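# Free the balancer wheel and level it with weights

## Task

Push the balancer's lever fully down so the wheel can turn, then shift the two weights on the tyre until the hub's bubble rests wholly within its ring; finish with the lever still down and both weights sitting completely on the tyre.

## Robot and tools

Robot: two arms, left_arm and right_arm, on opposite sides of a table. left_arm's base is on the +y side; these names do not match image left and right. Each arm has six joints and a parallel gripper.

Frame: all hand positions, velocities and targets are in the scene frame. Origin is the table centre, +z is up, and the table surface is at z = +0.020 m. Positions are in metres and velocities in m/s and rad/s. Gripper fingers point along the gripper's +x axis and close along its y axis. end_effector_position is midway between the fingers, 3 to 4 cm short of the tips, and it can be off by a few centimetres, more at long reach. Only the last 1.5 cm of each finger's inner face is flat.

Joint order, used in every row and every per-joint list in results: wrist roll, elbow, wrist pitch, wrist yaw, waist, shoulder. Stated ranges in rad: waist -3.054 to 3.054, shoulder 0.000 to 3.142, elbow 0.000 to 2.356, wrist pitch -1.571 to 1.571, wrist yaw -1.571 to 1.571, wrist roll -3.142 to 3.142. Real ends may differ by up to 0.028 rad.

Row layout: one list of 14 numbers covering both arms, each in [-1, 1]: left_arm's six joints then its opening, then right_arm's six joints then its opening. Joint numbers are offsets, not poses: they are measured from the arm's Joint targets as they stood when the action began, not from the previous row. 1.0 equals 2.055 rad for waist, shoulder and elbow, and 4.263 rad for the three wrist joints. Repeating the same offset in a later action moves the joint further. Opening is absolute: +1 fully open, -1 fully closed, empty fingers touch near -0.78. Sending 0 for an arm's joints re-commands its current targets; to keep a gripper unchanged, repeat its present opening (0 is a real half-closed command).

execute_actions(actions, cameras): actions is a list of actions; each action is up to 15 rows, one row per 1/30 s step, the last row held for any remaining of its 15 steps. An action asking any joint more than 0.028 rad beyond its range is rejected for both arms; a malformed action or a failing first action rejects the whole call. An empty list just reports state. cameras selects images: omitted, null or ["all"] for all, [] for none.

move(target, speed, blend, opening_speed, blocking, cameras): target is one 14-number row or a list of up to 15 rows, all offsets from the same current Joint targets (not chained). All joints move together, so grippers follow curves; paths take at least 0.5 s and are cut short beyond 10 s total. speed is rad/s for the joint with farthest to travel, 0.01 to 7, default 0.5, one value or one per target. blend (rad) rounds corners between listed targets. opening_speed (0.2 or more, scale units per second) ramps the gripper. blocking=false returns early while motion continues. Moves do not avoid obstacles or the other arm; faster moves and targets set deeper past contact push harder. The result adds a move: line such as done, off_target, moving, held or fault, plus limits=held if steps were withheld.

wait(seconds 0 to 10, cameras): lets time pass holding the last command. stop(cameras): brakes a running move. zoom_image(camera, region): region [x0, y0, x1, y1] pixels, at most 504x504, of the latest image of cam_high, cam_low, cam_left_wrist or cam_right_wrist (each 896x504). finished_scene(scene=1): ends the scene permanently.

Results: Joint positions and Joint velocities give one block per arm in the joint order, then finger gap in m (0.080 open). Joint targets are what the next offsets start from. grip_measured uses the opening scale and may read about 2 mm off; to grip, command about 0.08 below the reading at first contact. grip_effort_n is motor effort (negative closing), not pad force. Joint torques and External joint torques are noisy estimates; positive means toward larger joint angle. Lines to notice: joint sent to its limit, joint command not followed (clearance check altered targets), blocked (arm stopped by an object), TORQUE FAULT, MOTOR HOT, OVER-TEMPERATURE FAULT.

Limits and hazards: per control step each joint target stays within 0.368 rad (waist, shoulder, elbow) or 0.763 rad (wrists) of its measured angle, and a target placing the gripper over 70 mm from its current spot is scaled back, so big motions need several actions. Contact torque limits in N m: waist 17, shoulder 21.1, elbow 21, wrist pitch 5.55, wrist yaw 5.53, wrist roll 5.19; reaching one freezes the arm for 10 s. Holding loads, stretching out or pushing at something unreachable heats motors. To stop pressing on something, command targets back past the measured positions. Avoid collisions between the arms, closing a gripper on the other arm, dropping or flinging weights, slamming the lever, and anything leaving the table. Loose objects may occasionally be nudged by outside pushes.

Each tool is called after "Call:" as name([rows], argument=value, ...), one row to a line, values as JSON.

## Session

Call:
execute_actions(actions=[])

Scene clock: 0.00 s.
left_arm: end_effector_position=(+0.2399, +0.2448, +0.1769) grip_measured=+1.000 grip_effort_n=n/a end_effector_quat_wxyz=(+0.761, +0.171, +0.257, -0.570) | right_arm: end_effector_position=(+0.3241, -0.2194, +0.2360) grip_measured=+1.000 grip_effort_n=n/a end_effector_quat_wxyz=(+0.850, -0.201, +0.188, +0.449)
Joint names: [wrist roll, elbow, wrist pitch, wrist yaw, waist, shoulder]
Joint positions: left_arm=[0.406 0.183 0.133 0.538 1.46 1.068 0.08] | right_arm=[-0.465 0.717 0.29 -0.422 -1.199 1.588 0.08]
Joint velocities: within noise
Joint torques (N m): no reading
External joint torques (N m): no reading
Motor temperatures (°C): left_arm=[24 21 25 25 25 22] | right_arm=[25 22 27 24 23 24]
Heat: left arm: hottest waist 25 °C (+0.0 °C/min); right arm: hottest wrist pitch 27 °C (+0.0 °C/min).
Joint targets: left_arm=[0.407 0.186 0.135 0.539 1.460 1.066] | right_arm=[-0.464 0.721 0.292 -0.423 -1.199 1.584]
Tool commands: left_gripper/opening=+1.0 right_gripper/opening=+1.0

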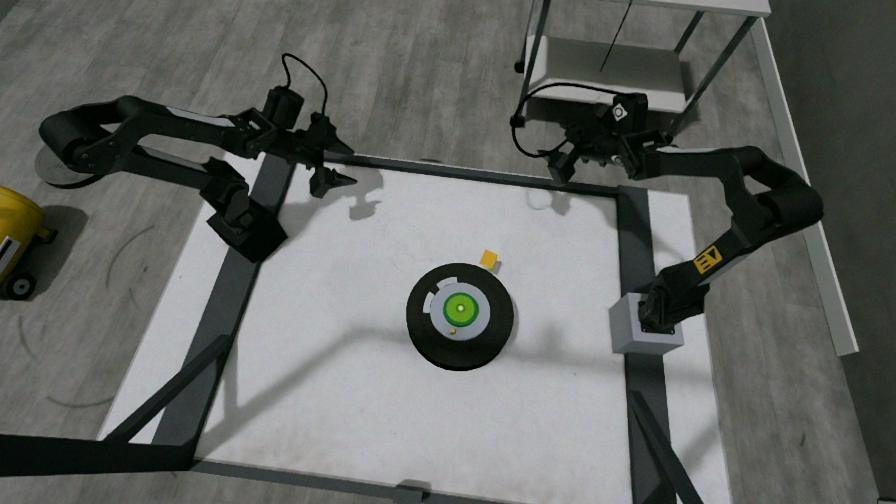

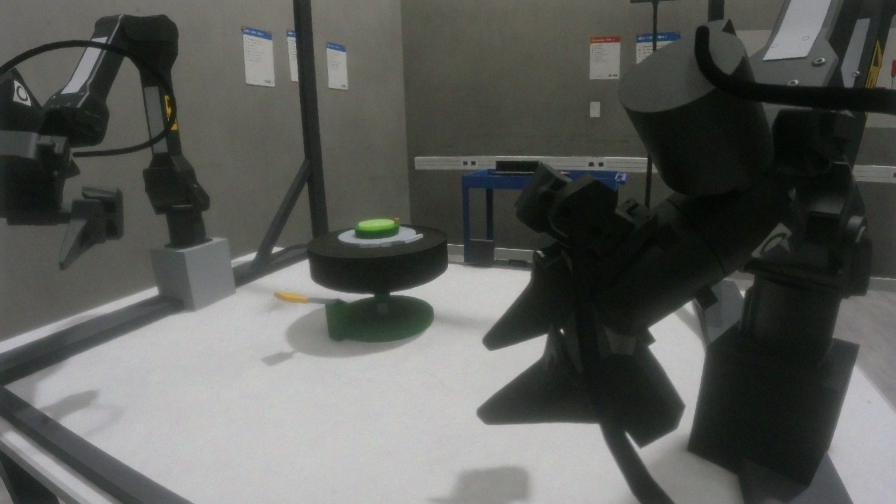

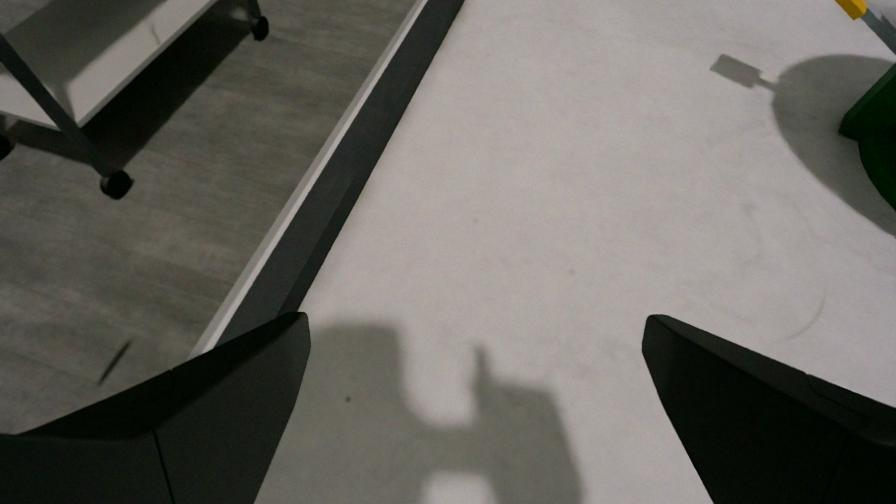

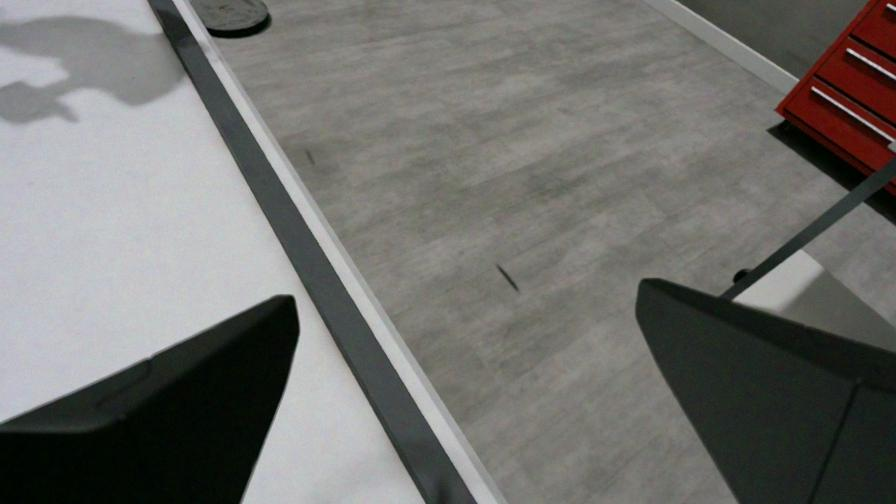

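Call:
zoom_image(camera="cam_high", region=[390, 235, 530, 385])

Call:
zoom_image(camera="cam_low", region=[240, 200, 480, 370])

Scaled by 3.360 from the camera's 896x504 image, which has a finer 1280x720 frame.

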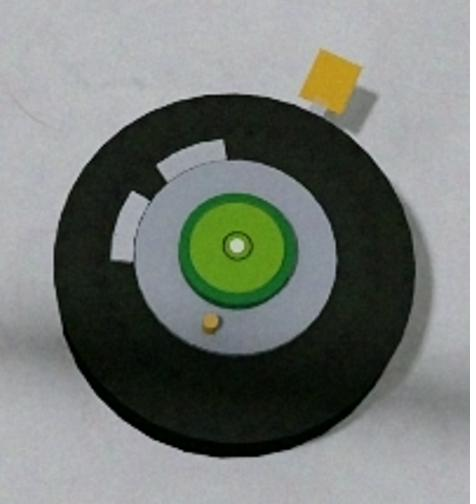

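Scaled by 2.100 from the camera's 896x504 image, which has a finer 1280x720 frame.

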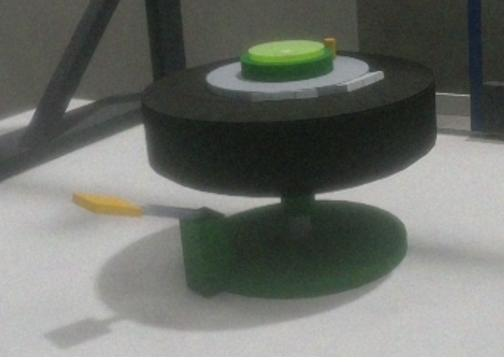

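Call:
move(target=[-0.0955, 0, 0, -0.1264, 0, 0, -1, 0.109, 0, 0, 0.099, 0, 0, -1], speed=1.2, cameras=[])

Call:
move(target=[0, 0, 0, 0, -0.5, 0, -1, 0, 0, 0, 0, 0.35, 0, -1], speed=1.2)

Scene clock: 3.30 s.
left_arm: end_effector_position=(+0.2964, +0.2981, +0.1623) grip_measured=-0.774 grip_effort_n=-18.4 end_effector_quat_wxyz=(+0.886, +0.110, +0.350, -0.284) | right_arm: end_effector_position=(+0.3594, -0.2707, +0.2288) grip_measured=-0.775 grip_effort_n=-15.1 end_effector_quat_wxyz=(+0.936, -0.062, +0.280, +0.204)
Joint names: [wrist roll, elbow, wrist pitch, wrist yaw, waist, shoulder]
Joint positions: left_arm=[0.001 0.183 0.133 0.007 1.46 1.068 0] | right_arm=[-0.005 0.717 0.29 -0.003 -1.199 1.588 0]
Joint velocities: within noise
Joint torques (N m): left_arm=[-0.1 6.26 1.47 -0.26 -0.11 -2.66] | right_arm=[0.2 5.13 2.12 0.08 0.04 -6.1]
External joint torques (N m): left_arm=[-0.1 0.64 0.06 -0.25 -0.12 -0.6] | right_arm=[0.19 -0.6 0.57 0.08 0.04 -0.29]
Motor temperatures (°C): left_arm=[24 22 25 25 25 22] | right_arm=[25 23 27 24 23 24]
Heat: left arm: hottest waist 25 °C (+0.0 °C/min); right arm: hottest wrist pitch 27 °C (+0.0 °C/min).
Joint targets: left_arm=[-0.001 0.186 0.135 0.000 1.460 1.066] | right_arm=[0.000 0.721 0.292 -0.001 -1.199 1.584]
move: done
No camera images: "cameras" was empty.

Scene clock: 4.80 s.
left_arm: end_effector_position=(+0.0719, +0.1920, +0.1623) grip_measured=-0.775 grip_effort_n=-18.4 end_effector_quat_wxyz=(+0.634, +0.268, +0.251, -0.681) | right_arm: end_effector_position=(+0.1555, -0.0664, +0.2288) grip_measured=-0.775 grip_effort_n=-15.1 end_effector_quat_wxyz=(+0.805, -0.156, +0.240, +0.519)
Joint names: [wrist roll, elbow, wrist pitch, wrist yaw, waist, shoulder]
Joint positions: left_arm=[0 0.183 0.133 0.004 0.436 1.068 0] | right_arm=[-0.004 0.717 0.29 -0.001 -0.481 1.588 0]
Joint velocities: within noise
Joint torques (N m): left_arm=[-0.04 6.21 1.48 -0.16 -0.23 -2.37] | right_arm=[0.17 5.14 2.12 0.03 0.24 -6.09]
External joint torques (N m): left_arm=[-0.04 0.67 0.09 -0.17 -0.23 -0.33] | right_arm=[0.17 -0.41 0.63 0.04 0.22 -0.38]
Motor temperatures (°C): left_arm=[24 22 25 25 25 22] | right_arm=[25 23 27 24 23 24]
Heat: left arm: hottest waist 25 °C (+0.0 °C/min); right arm: hottest wrist pitch 27 °C (+0.0 °C/min).
Joint targets: left_arm=[-0.001 0.186 0.135 0.001 0.433 1.066] | right_arm=[0.000 0.721 0.292 -0.001 -0.480 1.584]
move: done

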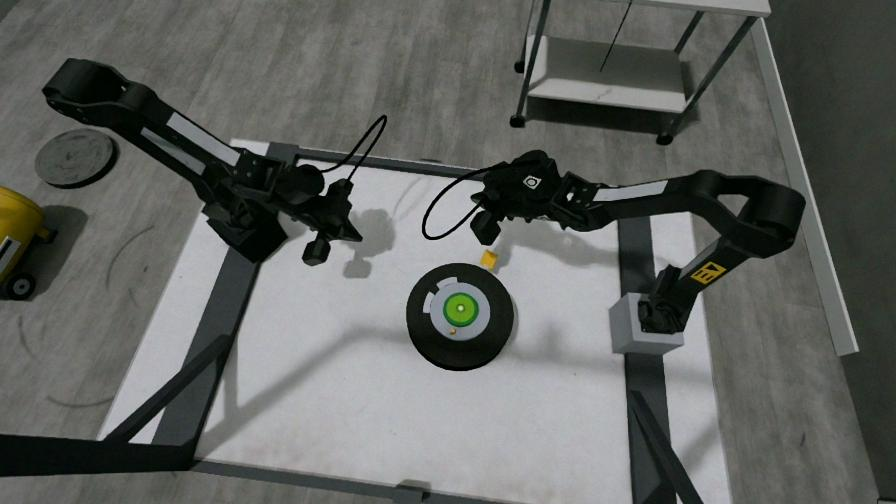

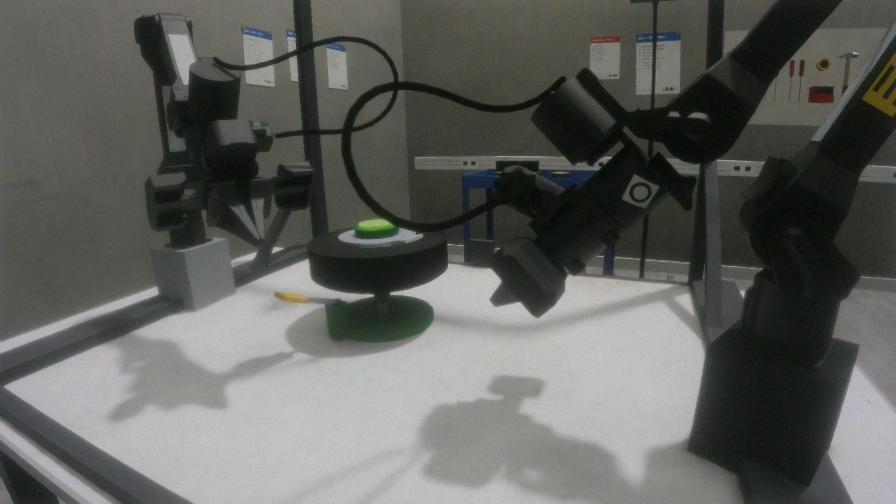

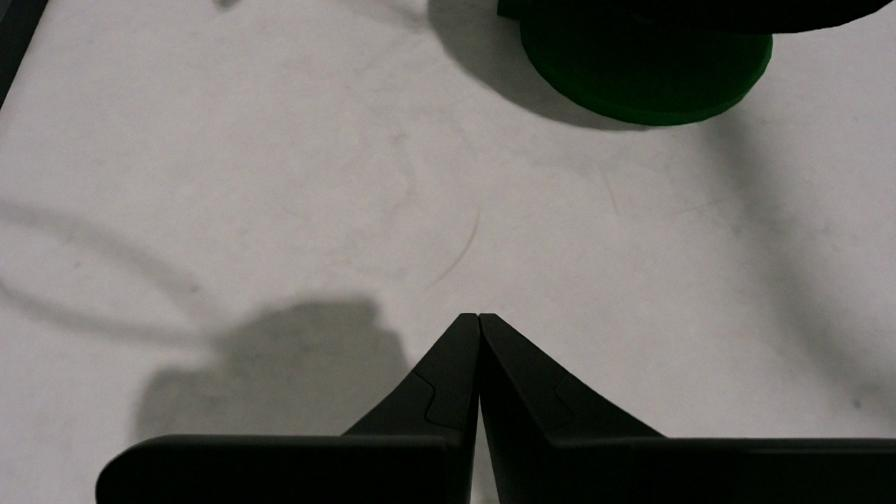

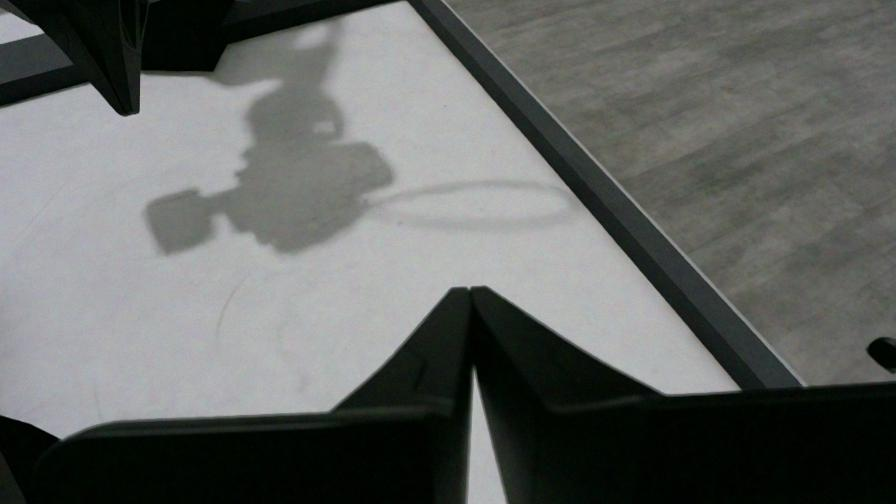

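Call:
zoom_image(camera="cam_high", region=[280, 130, 620, 380])

Scaled by 1.482 from the camera's 896x504 image, which has a finer 1280x720 frame.

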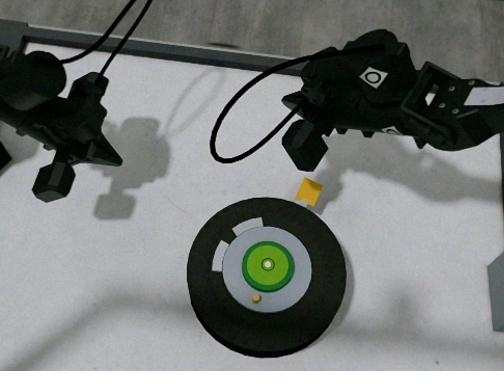

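Call:
move(target=[0, 0.711, -0.2794, 0, -0.082, 0.304, 0.5, 0, 0, 0, 0, -0.18, 0, -1], speed=1.5)

Scene clock: 9.37 s.
left_arm: end_effector_position=(-0.0039, +0.0611, +0.3473) grip_measured=+0.497 grip_effort_n=14.7 end_effector_quat_wxyz=(+0.525, +0.411, +0.325, -0.670) | right_arm: end_effector_position=(+0.2783, -0.1524, +0.2288) grip_measured=-0.775 grip_effort_n=-15.1 end_effector_quat_wxyz=(+0.886, -0.110, +0.265, +0.363)
Joint names: [wrist roll, elbow, wrist pitch, wrist yaw, waist, shoulder]
Joint positions: left_arm=[0 1.634 -1.056 0.004 0.266 1.683 0.057] | right_arm=[-0.004 0.717 0.29 -0.001 -0.848 1.588 0]
Joint velocities: within noise
Joint torques (N m): left_arm=[-0.09 7.92 0.84 -0.16 -0.26 -6.35] | right_arm=[0.18 5.12 2.12 0.04 -0.2 -6.08]
External joint torques (N m): left_arm=[-0.09 1.84 -0.18 -0.16 -0.23 0.52] | right_arm=[0.18 -0.53 0.61 0.04 -0.23 -0.3]
Motor temperatures (°C): left_arm=[24 23 26 25 25 22] | right_arm=[25 24 27 24 23 25]
Heat: left arm: hottest wrist pitch 26 °C (+6.4 °C/min); right arm: hottest wrist pitch 27 °C (+0.0 °C/min).
Joint targets: left_arm=[-0.001 1.647 -1.056 0.001 0.264 1.691] | right_arm=[0.000 0.721 0.292 -0.001 -0.850 1.584]
move: done

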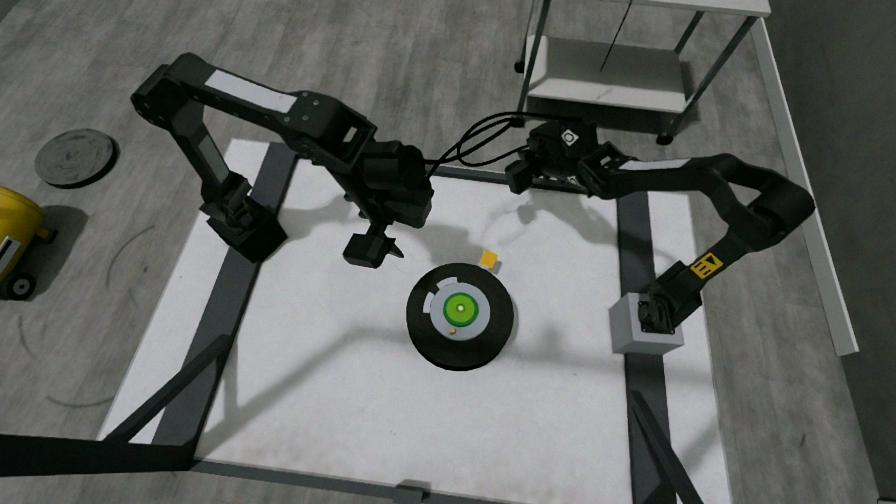

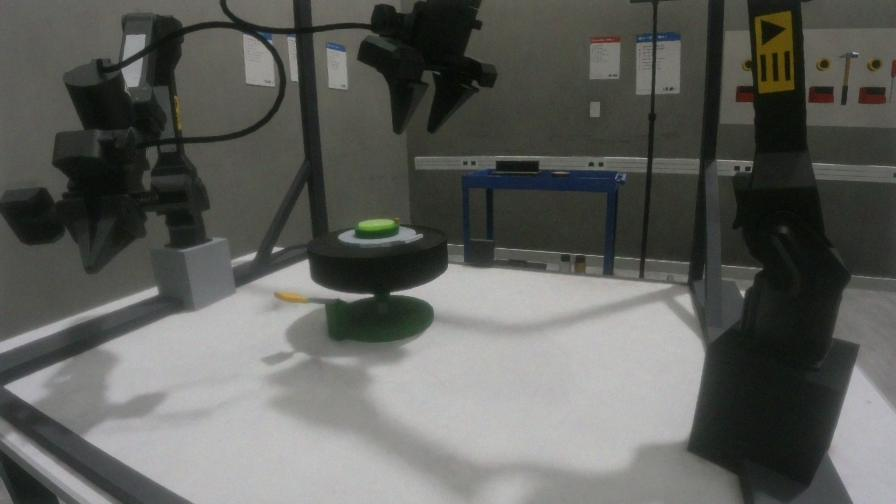

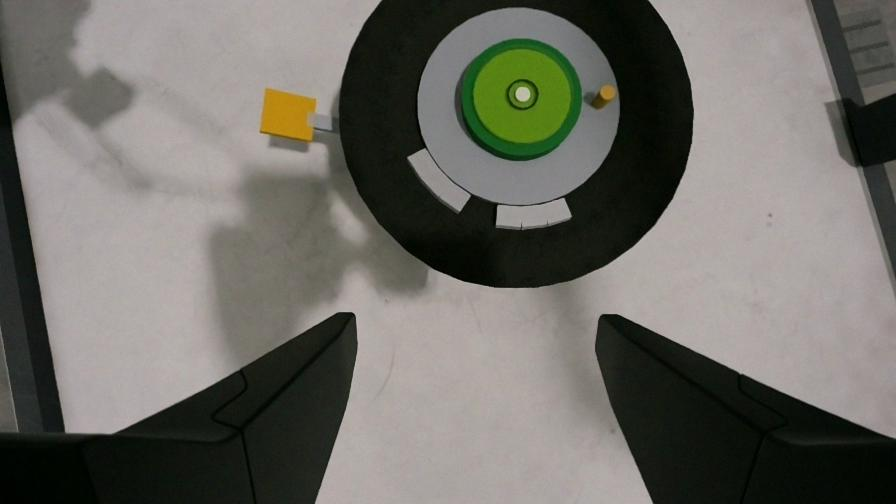

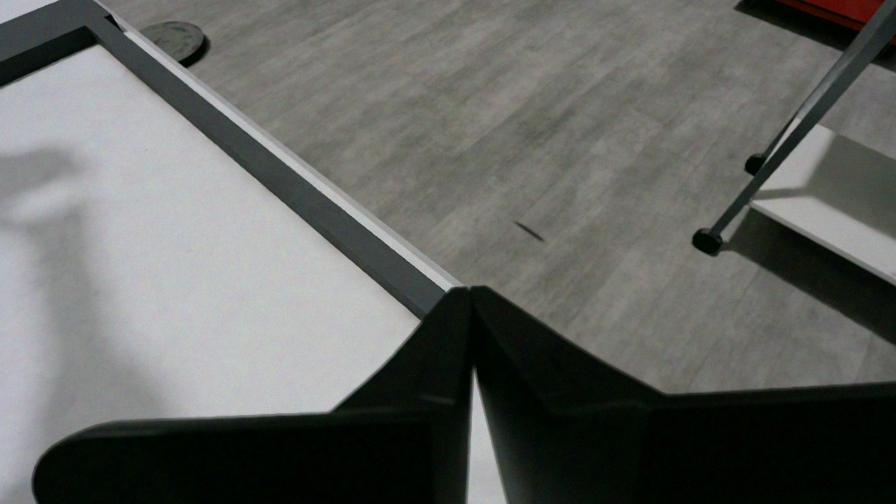

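Call:
move(target=[0, 0.2185, -0.0246, 0, 0, 0.1674, 0.5, 0, 0, 0, 0, 0, 0, -1], speed=1.0, cameras=["cam_high","cam_left_wrist"])

Call:
zoom_image(camera="cam_left_wrist", region=[220, 60, 720, 460])

Scene clock: 11.27 s.
left_arm: end_effector_position=(-0.0227, -0.0170, +0.3485) grip_measured=+0.497 grip_effort_n=14.7 end_effector_quat_wxyz=(+0.526, +0.411, +0.325, -0.671) | right_arm: end_effector_position=(+0.2783, -0.1524, +0.2288) grip_measured=-0.775 grip_effort_n=-15.1 end_effector_quat_wxyz=(+0.886, -0.110, +0.265, +0.363)
Joint names: [wrist roll, elbow, wrist pitch, wrist yaw, waist, shoulder]
Joint positions: left_arm=[0 2.084 -1.161 0.004 0.266 2.026 0.057] | right_arm=[-0.004 0.717 0.29 -0.001 -0.848 1.588 0]
Joint velocities: within noise
Joint torques (N m): left_arm=[-0.05 7.66 0.89 -0.16 -0.21 -8.58] | right_arm=[0.17 5.09 2.12 0.02 -0.16 -6.09]
External joint torques (N m): left_arm=[-0.06 1.73 -0.14 -0.16 -0.15 0.56] | right_arm=[0.17 -0.53 0.62 0.03 -0.18 -0.34]
Motor temperatures (°C): left_arm=[24 23 26 25 25 23] | right_arm=[25 24 28 24 23 25]
Heat: left arm: hottest wrist pitch 26 °C (+5.3 °C/min); right arm: hottest wrist pitch 28 °C (+5.3 °C/min).
Joint targets: left_arm=[-0.001 2.097 -1.161 0.001 0.264 2.035] | right_arm=[0.000 0.721 0.292 -0.001 -0.850 1.584]
move: done
Images, in order (width x height): cam_high 896x504, cam_left_wrist 896x504.

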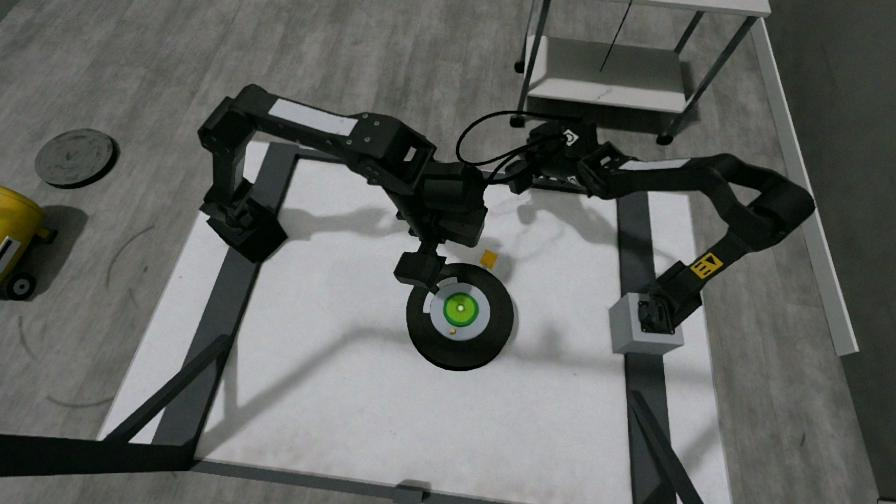

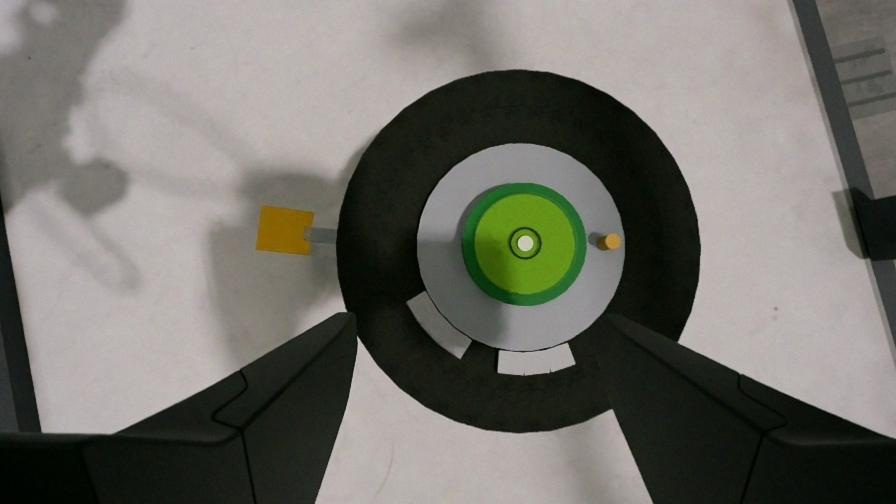

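Scaled by 1.008 from the camera's 896x504 image, which has a finer 1280x720 frame.

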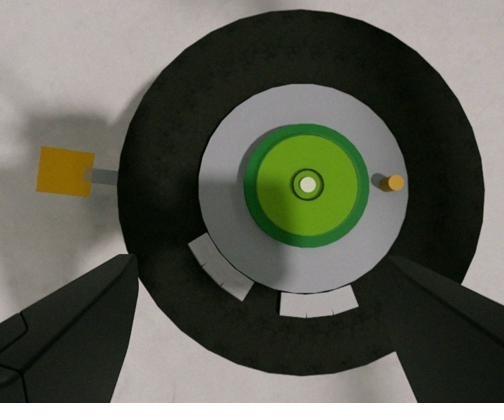

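Call:
move([
  [0, -0.2185, 0.0246, 0, 0, -0.1674, 0.5, 0, -0.0136, -0.0867, 0, 0.02, 0.0151, -1],
  [0, -0.2185, 0.0246, 0, 0, -0.1674, 0.5, 0, -0.0136, -0.0867, 0, 0.2462, 0.0151, -1],
], speed=1.0)

Scene clock: 15.10 s.
left_arm: end_effector_position=(-0.0050, +0.0562, +0.3446) grip_measured=+0.497 grip_effort_n=14.7 end_effector_quat_wxyz=(+0.524, +0.414, +0.327, -0.669) | right_arm: end_effector_position=(+0.0851, -0.1085, +0.1560) grip_measured=-0.775 grip_effort_n=-15.1 end_effector_quat_wxyz=(+0.705, -0.286, +0.382, +0.525)
Joint names: [wrist roll, elbow, wrist pitch, wrist yaw, waist, shoulder]
Joint positions: left_arm=[0 1.654 -1.059 0.004 0.266 1.707 0.057] | right_arm=[-0.004 0.695 -0.077 -0.001 -0.346 1.613 0]
Joint velocities: within noise
Joint torques (N m): left_arm=[-0.04 5.74 1.08 -0.14 -0.23 -9.14] | right_arm=[0.18 4.09 1.45 0.03 0.22 -5.01]
External joint torques (N m): left_arm=[-0.04 -0.39 0.05 -0.12 -0.32 -2] | right_arm=[0.18 -1.08 0.29 0.03 0.18 0.45]
Motor temperatures (°C): left_arm=[24 24 26 25 25 24] | right_arm=[25 24 28 24 23 26]
Heat: left arm: hottest wrist pitch 26 °C (+4.0 °C/min); right arm: hottest wrist pitch 28 °C (+4.0 °C/min).
Joint targets: left_arm=[-0.001 1.648 -1.056 0.001 0.264 1.691] | right_arm=[0.000 0.693 -0.077 -0.001 -0.344 1.615]
move: done

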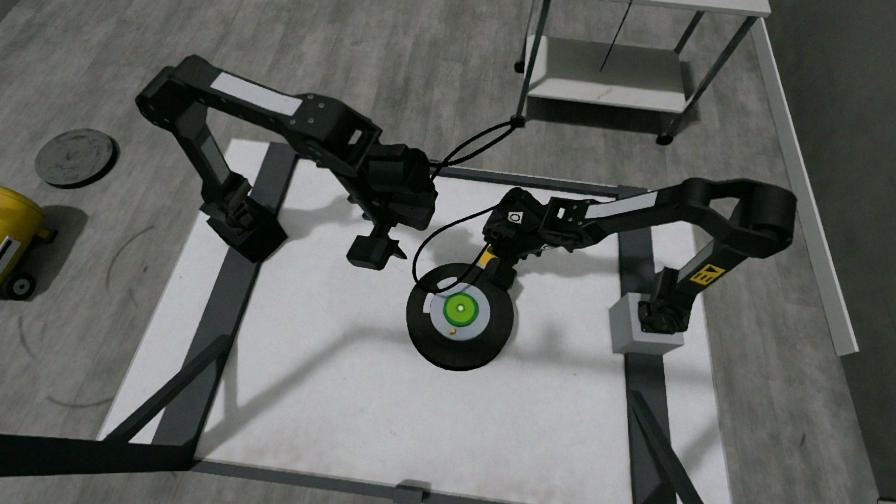

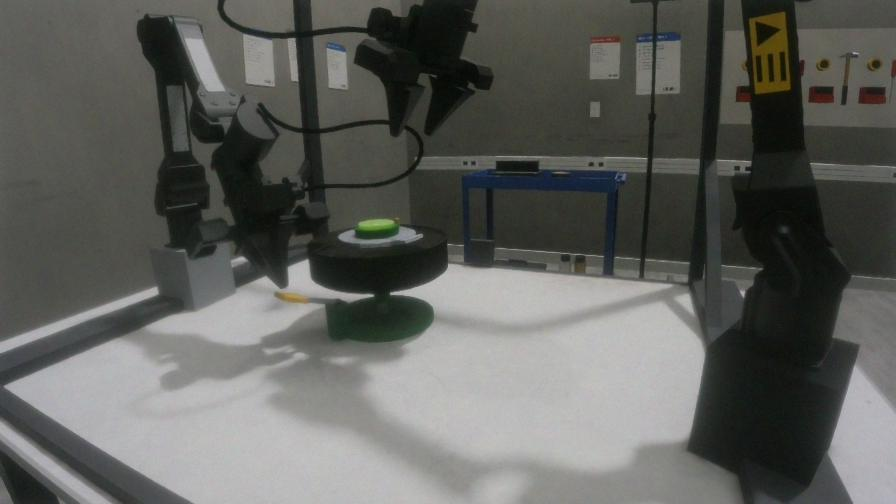

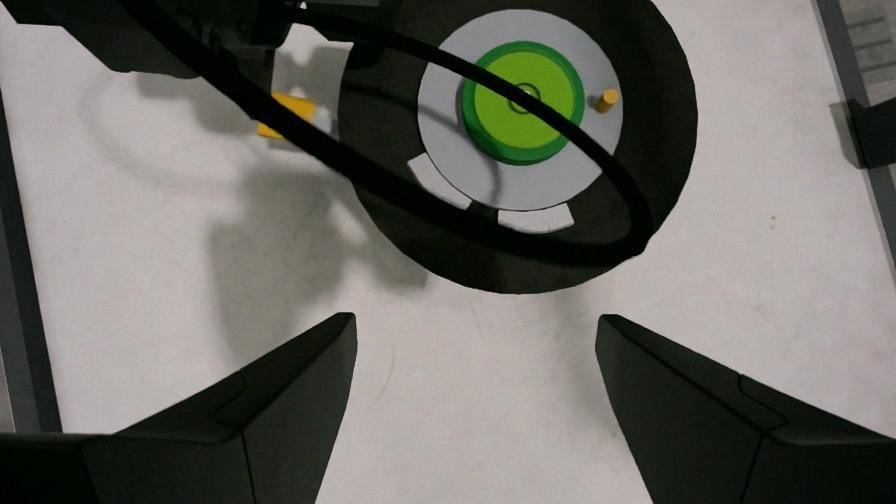

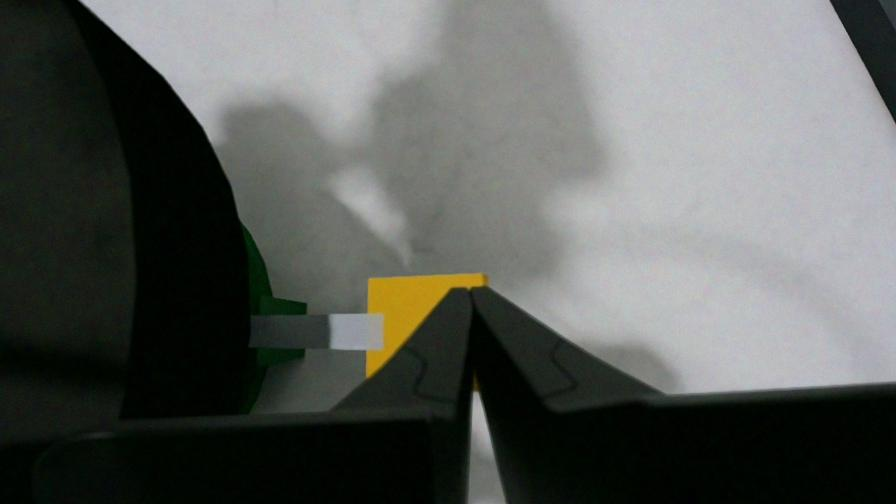

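Call:
move([
  [0,0,0,0,0,0,0.5,0,-0.0377,0.0124,0,0.0097,-0.0114,-1],
  [0,0,0,0,0,0,0.5,0,-0.0674,0.063,0,0.0097,0.0637,-1],
  [0,0,0,0,0,0,0.5,0,-0.0815,0.1139,0,0.0097,0.1553,-1],
], speed=0.5)

Scene clock: 18.10 s.
left_arm: end_effector_position=(-0.0050, +0.0563, +0.3445) grip_measured=+0.497 grip_effort_n=14.7 end_effector_quat_wxyz=(+0.524, +0.414, +0.327, -0.669) | right_arm: end_effector_position=(+0.0883, -0.0919, +0.1244) grip_measured=-0.775 grip_effort_n=-14.7 end_effector_quat_wxyz=(+0.719, -0.199, +0.340, +0.572)
Joint names: [wrist roll, elbow, wrist pitch, wrist yaw, waist, shoulder]
Joint positions: left_arm=[0 1.653 -1.059 0.004 0.266 1.707 0.057] | right_arm=[0.023 0.548 0.421 -0.122 -0.391 1.776 0]
Joint velocities: within noise
Joint torques (N m): left_arm=[-0.02 6.27 0.89 -0.01 0 -7.42] | right_arm=[-0.04 3.39 1.53 0.37 2.09 -2.44]
External joint torques (N m): left_arm=[-0.02 0.17 -0.13 -0.01 0 -0.34] | right_arm=[-0.04 -0.78 0.2 0.43 2.07 3.2]
Motor temperatures (°C): left_arm=[24 24 26 25 25 25] | right_arm=[25 24 28 25 23 26]
Heat: left arm: hottest wrist pitch 26 °C (+3.3 °C/min); right arm: hottest wrist pitch 28 °C (+3.3 °C/min).
Joint targets: left_arm=[0.000 1.653 -1.059 0.004 0.266 1.707] | right_arm=[0.022 0.547 0.419 -0.110 -0.368 1.804]
blocked (right_arm)
move: off_target (right_arm); right_arm: the shoulder is farthest, 0.158 rad from its target

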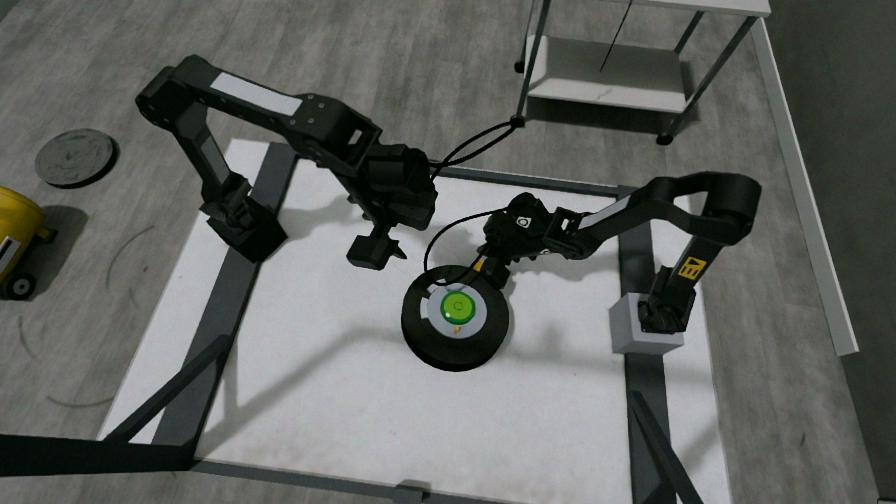

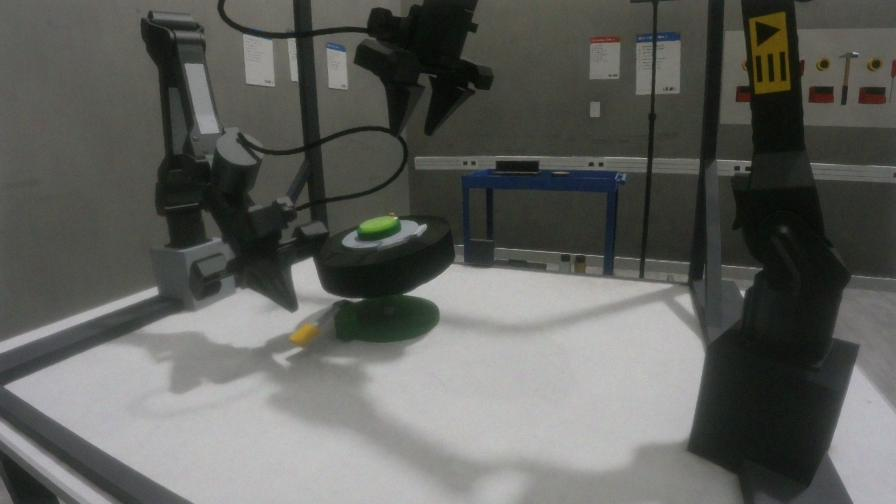

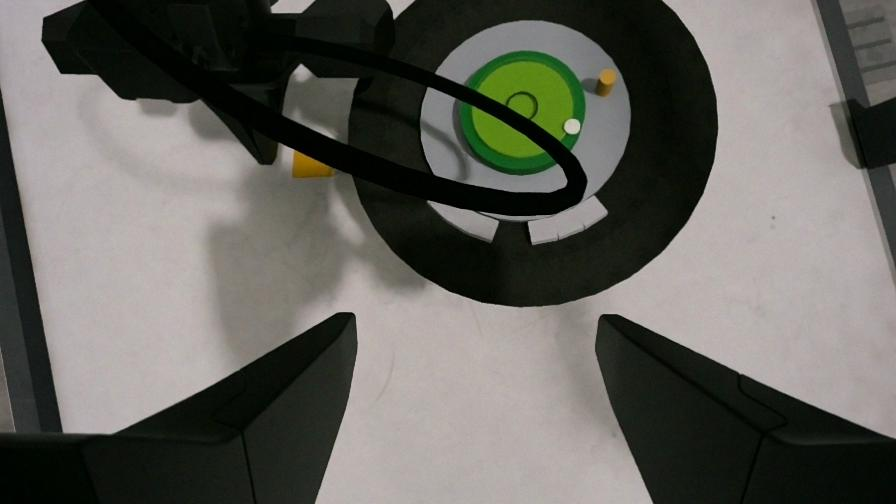

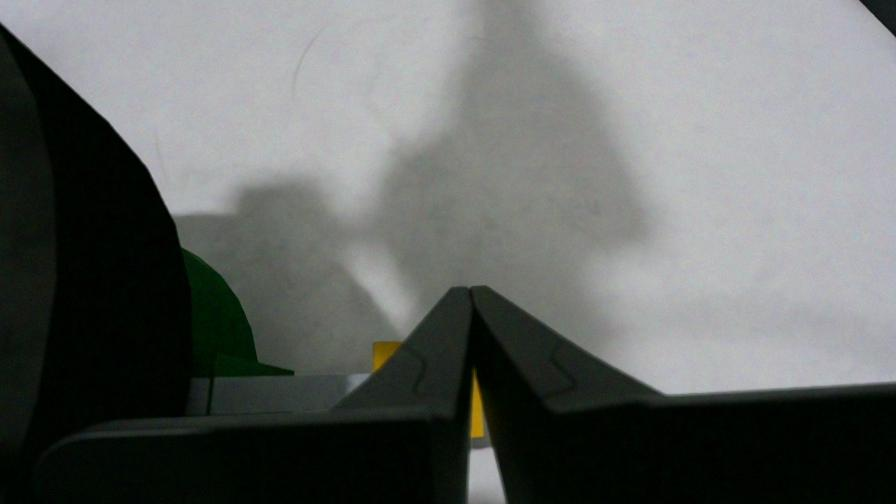

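Call:
move([
  [0,0,0,0,0,0,0.5,-0.0052,0.0333,-0.1039,0.0258,-0.02,-0.1034,-1],
  [0,0,0,0,0,0,0.5,-0.0052,0.0333,-0.1039,0.0258,-0.16,-0.1034,-1],
], speed=0.7)

Call:
zoom_image(camera="cam_low", region=[240, 200, 480, 370])

Scene clock: 20.20 s.
left_arm: end_effector_position=(-0.0050, +0.0563, +0.3445) grip_measured=+0.497 grip_effort_n=14.7 end_effector_quat_wxyz=(+0.524, +0.414, +0.327, -0.669) | right_arm: end_effector_position=(+0.1807, -0.1793, +0.1380) grip_measured=-0.775 grip_effort_n=-15.1 end_effector_quat_wxyz=(+0.781, -0.218, +0.437, +0.390)
Joint names: [wrist roll, elbow, wrist pitch, wrist yaw, waist, shoulder]
Joint positions: left_arm=[0 1.653 -1.059 0.004 0.266 1.707 0.057] | right_arm=[0.002 0.606 -0.024 0.002 -0.695 1.603 0]
Joint velocities: within noise
Joint torques (N m): left_arm=[-0.04 6.38 0.87 -0.02 -0.06 -7.46] | right_arm=[-0.06 4.99 1.4 -0.03 -0.14 -6.2]
External joint torques (N m): left_arm=[-0.04 0.25 -0.16 -0.01 -0.06 -0.35] | right_arm=[-0.06 0.13 0.29 -0.04 -0.13 -1.12]
Motor temperatures (°C): left_arm=[24 24 26 25 25 26] | right_arm=[25 24 28 24 23 26]
Heat: left arm: hottest shoulder 26 °C (+11.9 °C/min); right arm: hottest wrist pitch 28 °C (+3.0 °C/min).
Joint targets: left_arm=[0.000 1.653 -1.059 0.004 0.266 1.707] | right_arm=[0.000 0.616 -0.024 0.000 -0.697 1.591]
move: done

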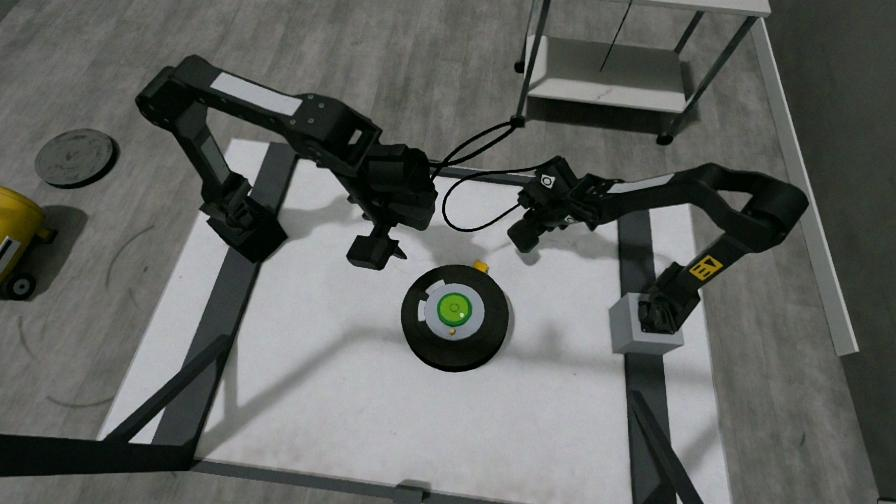

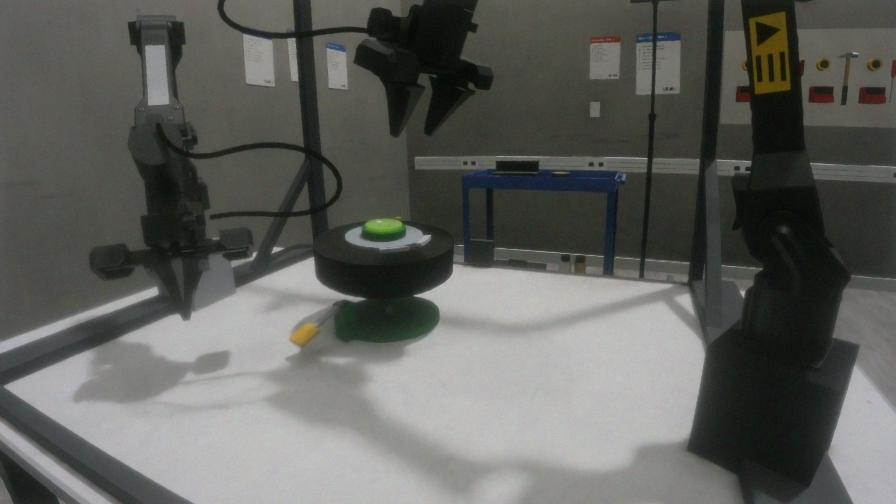

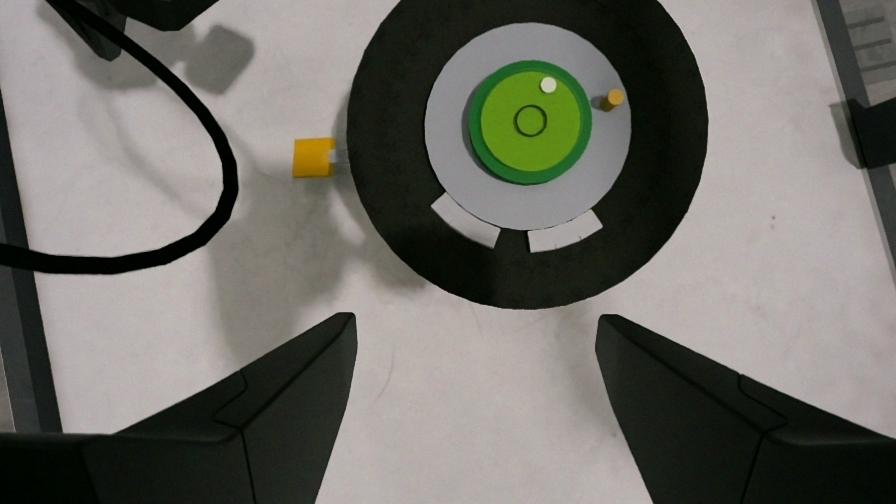

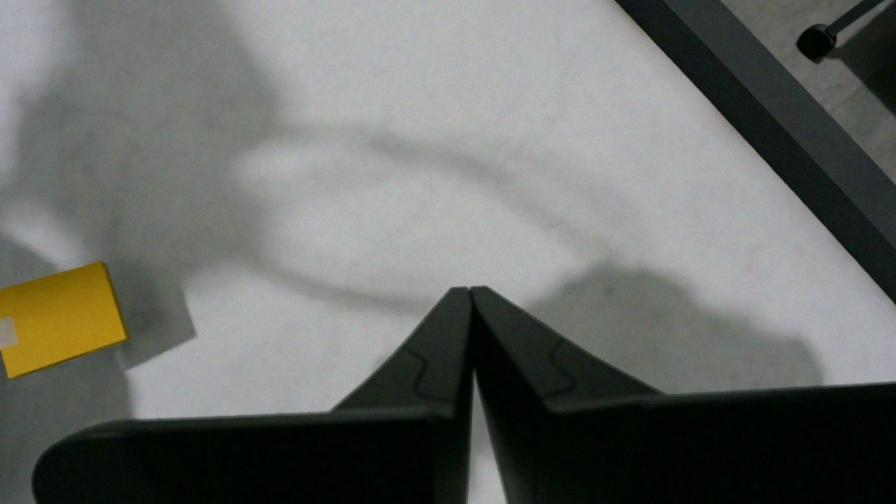

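Scaled by 2.100 from the camera's 896x504 image, which has a finer 1280x720 frame.

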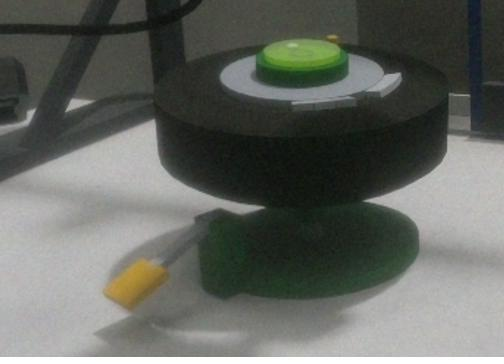

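Call:
zoom_image(camera="cam_left_wrist", region=[400, 40, 660, 270])

Call:
zoom_image(camera="cam_low", region=[305, 205, 465, 300])

Scaled by 1.938 from the camera's 896x504 image, which has a finer 1280x720 frame.

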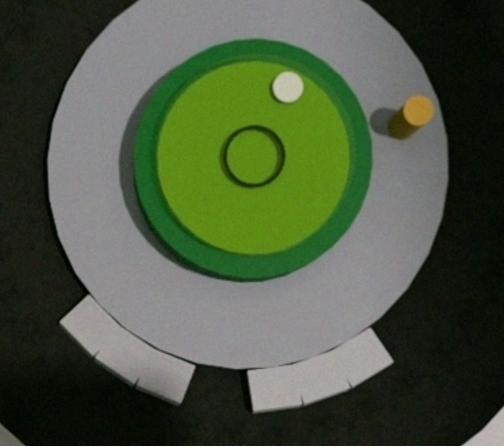

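Scaled by 3.150 from the camera's 896x504 image, which has a finer 1280x720 frame.

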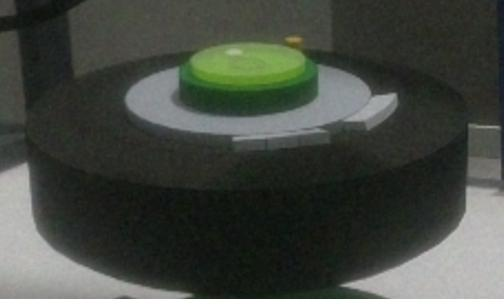

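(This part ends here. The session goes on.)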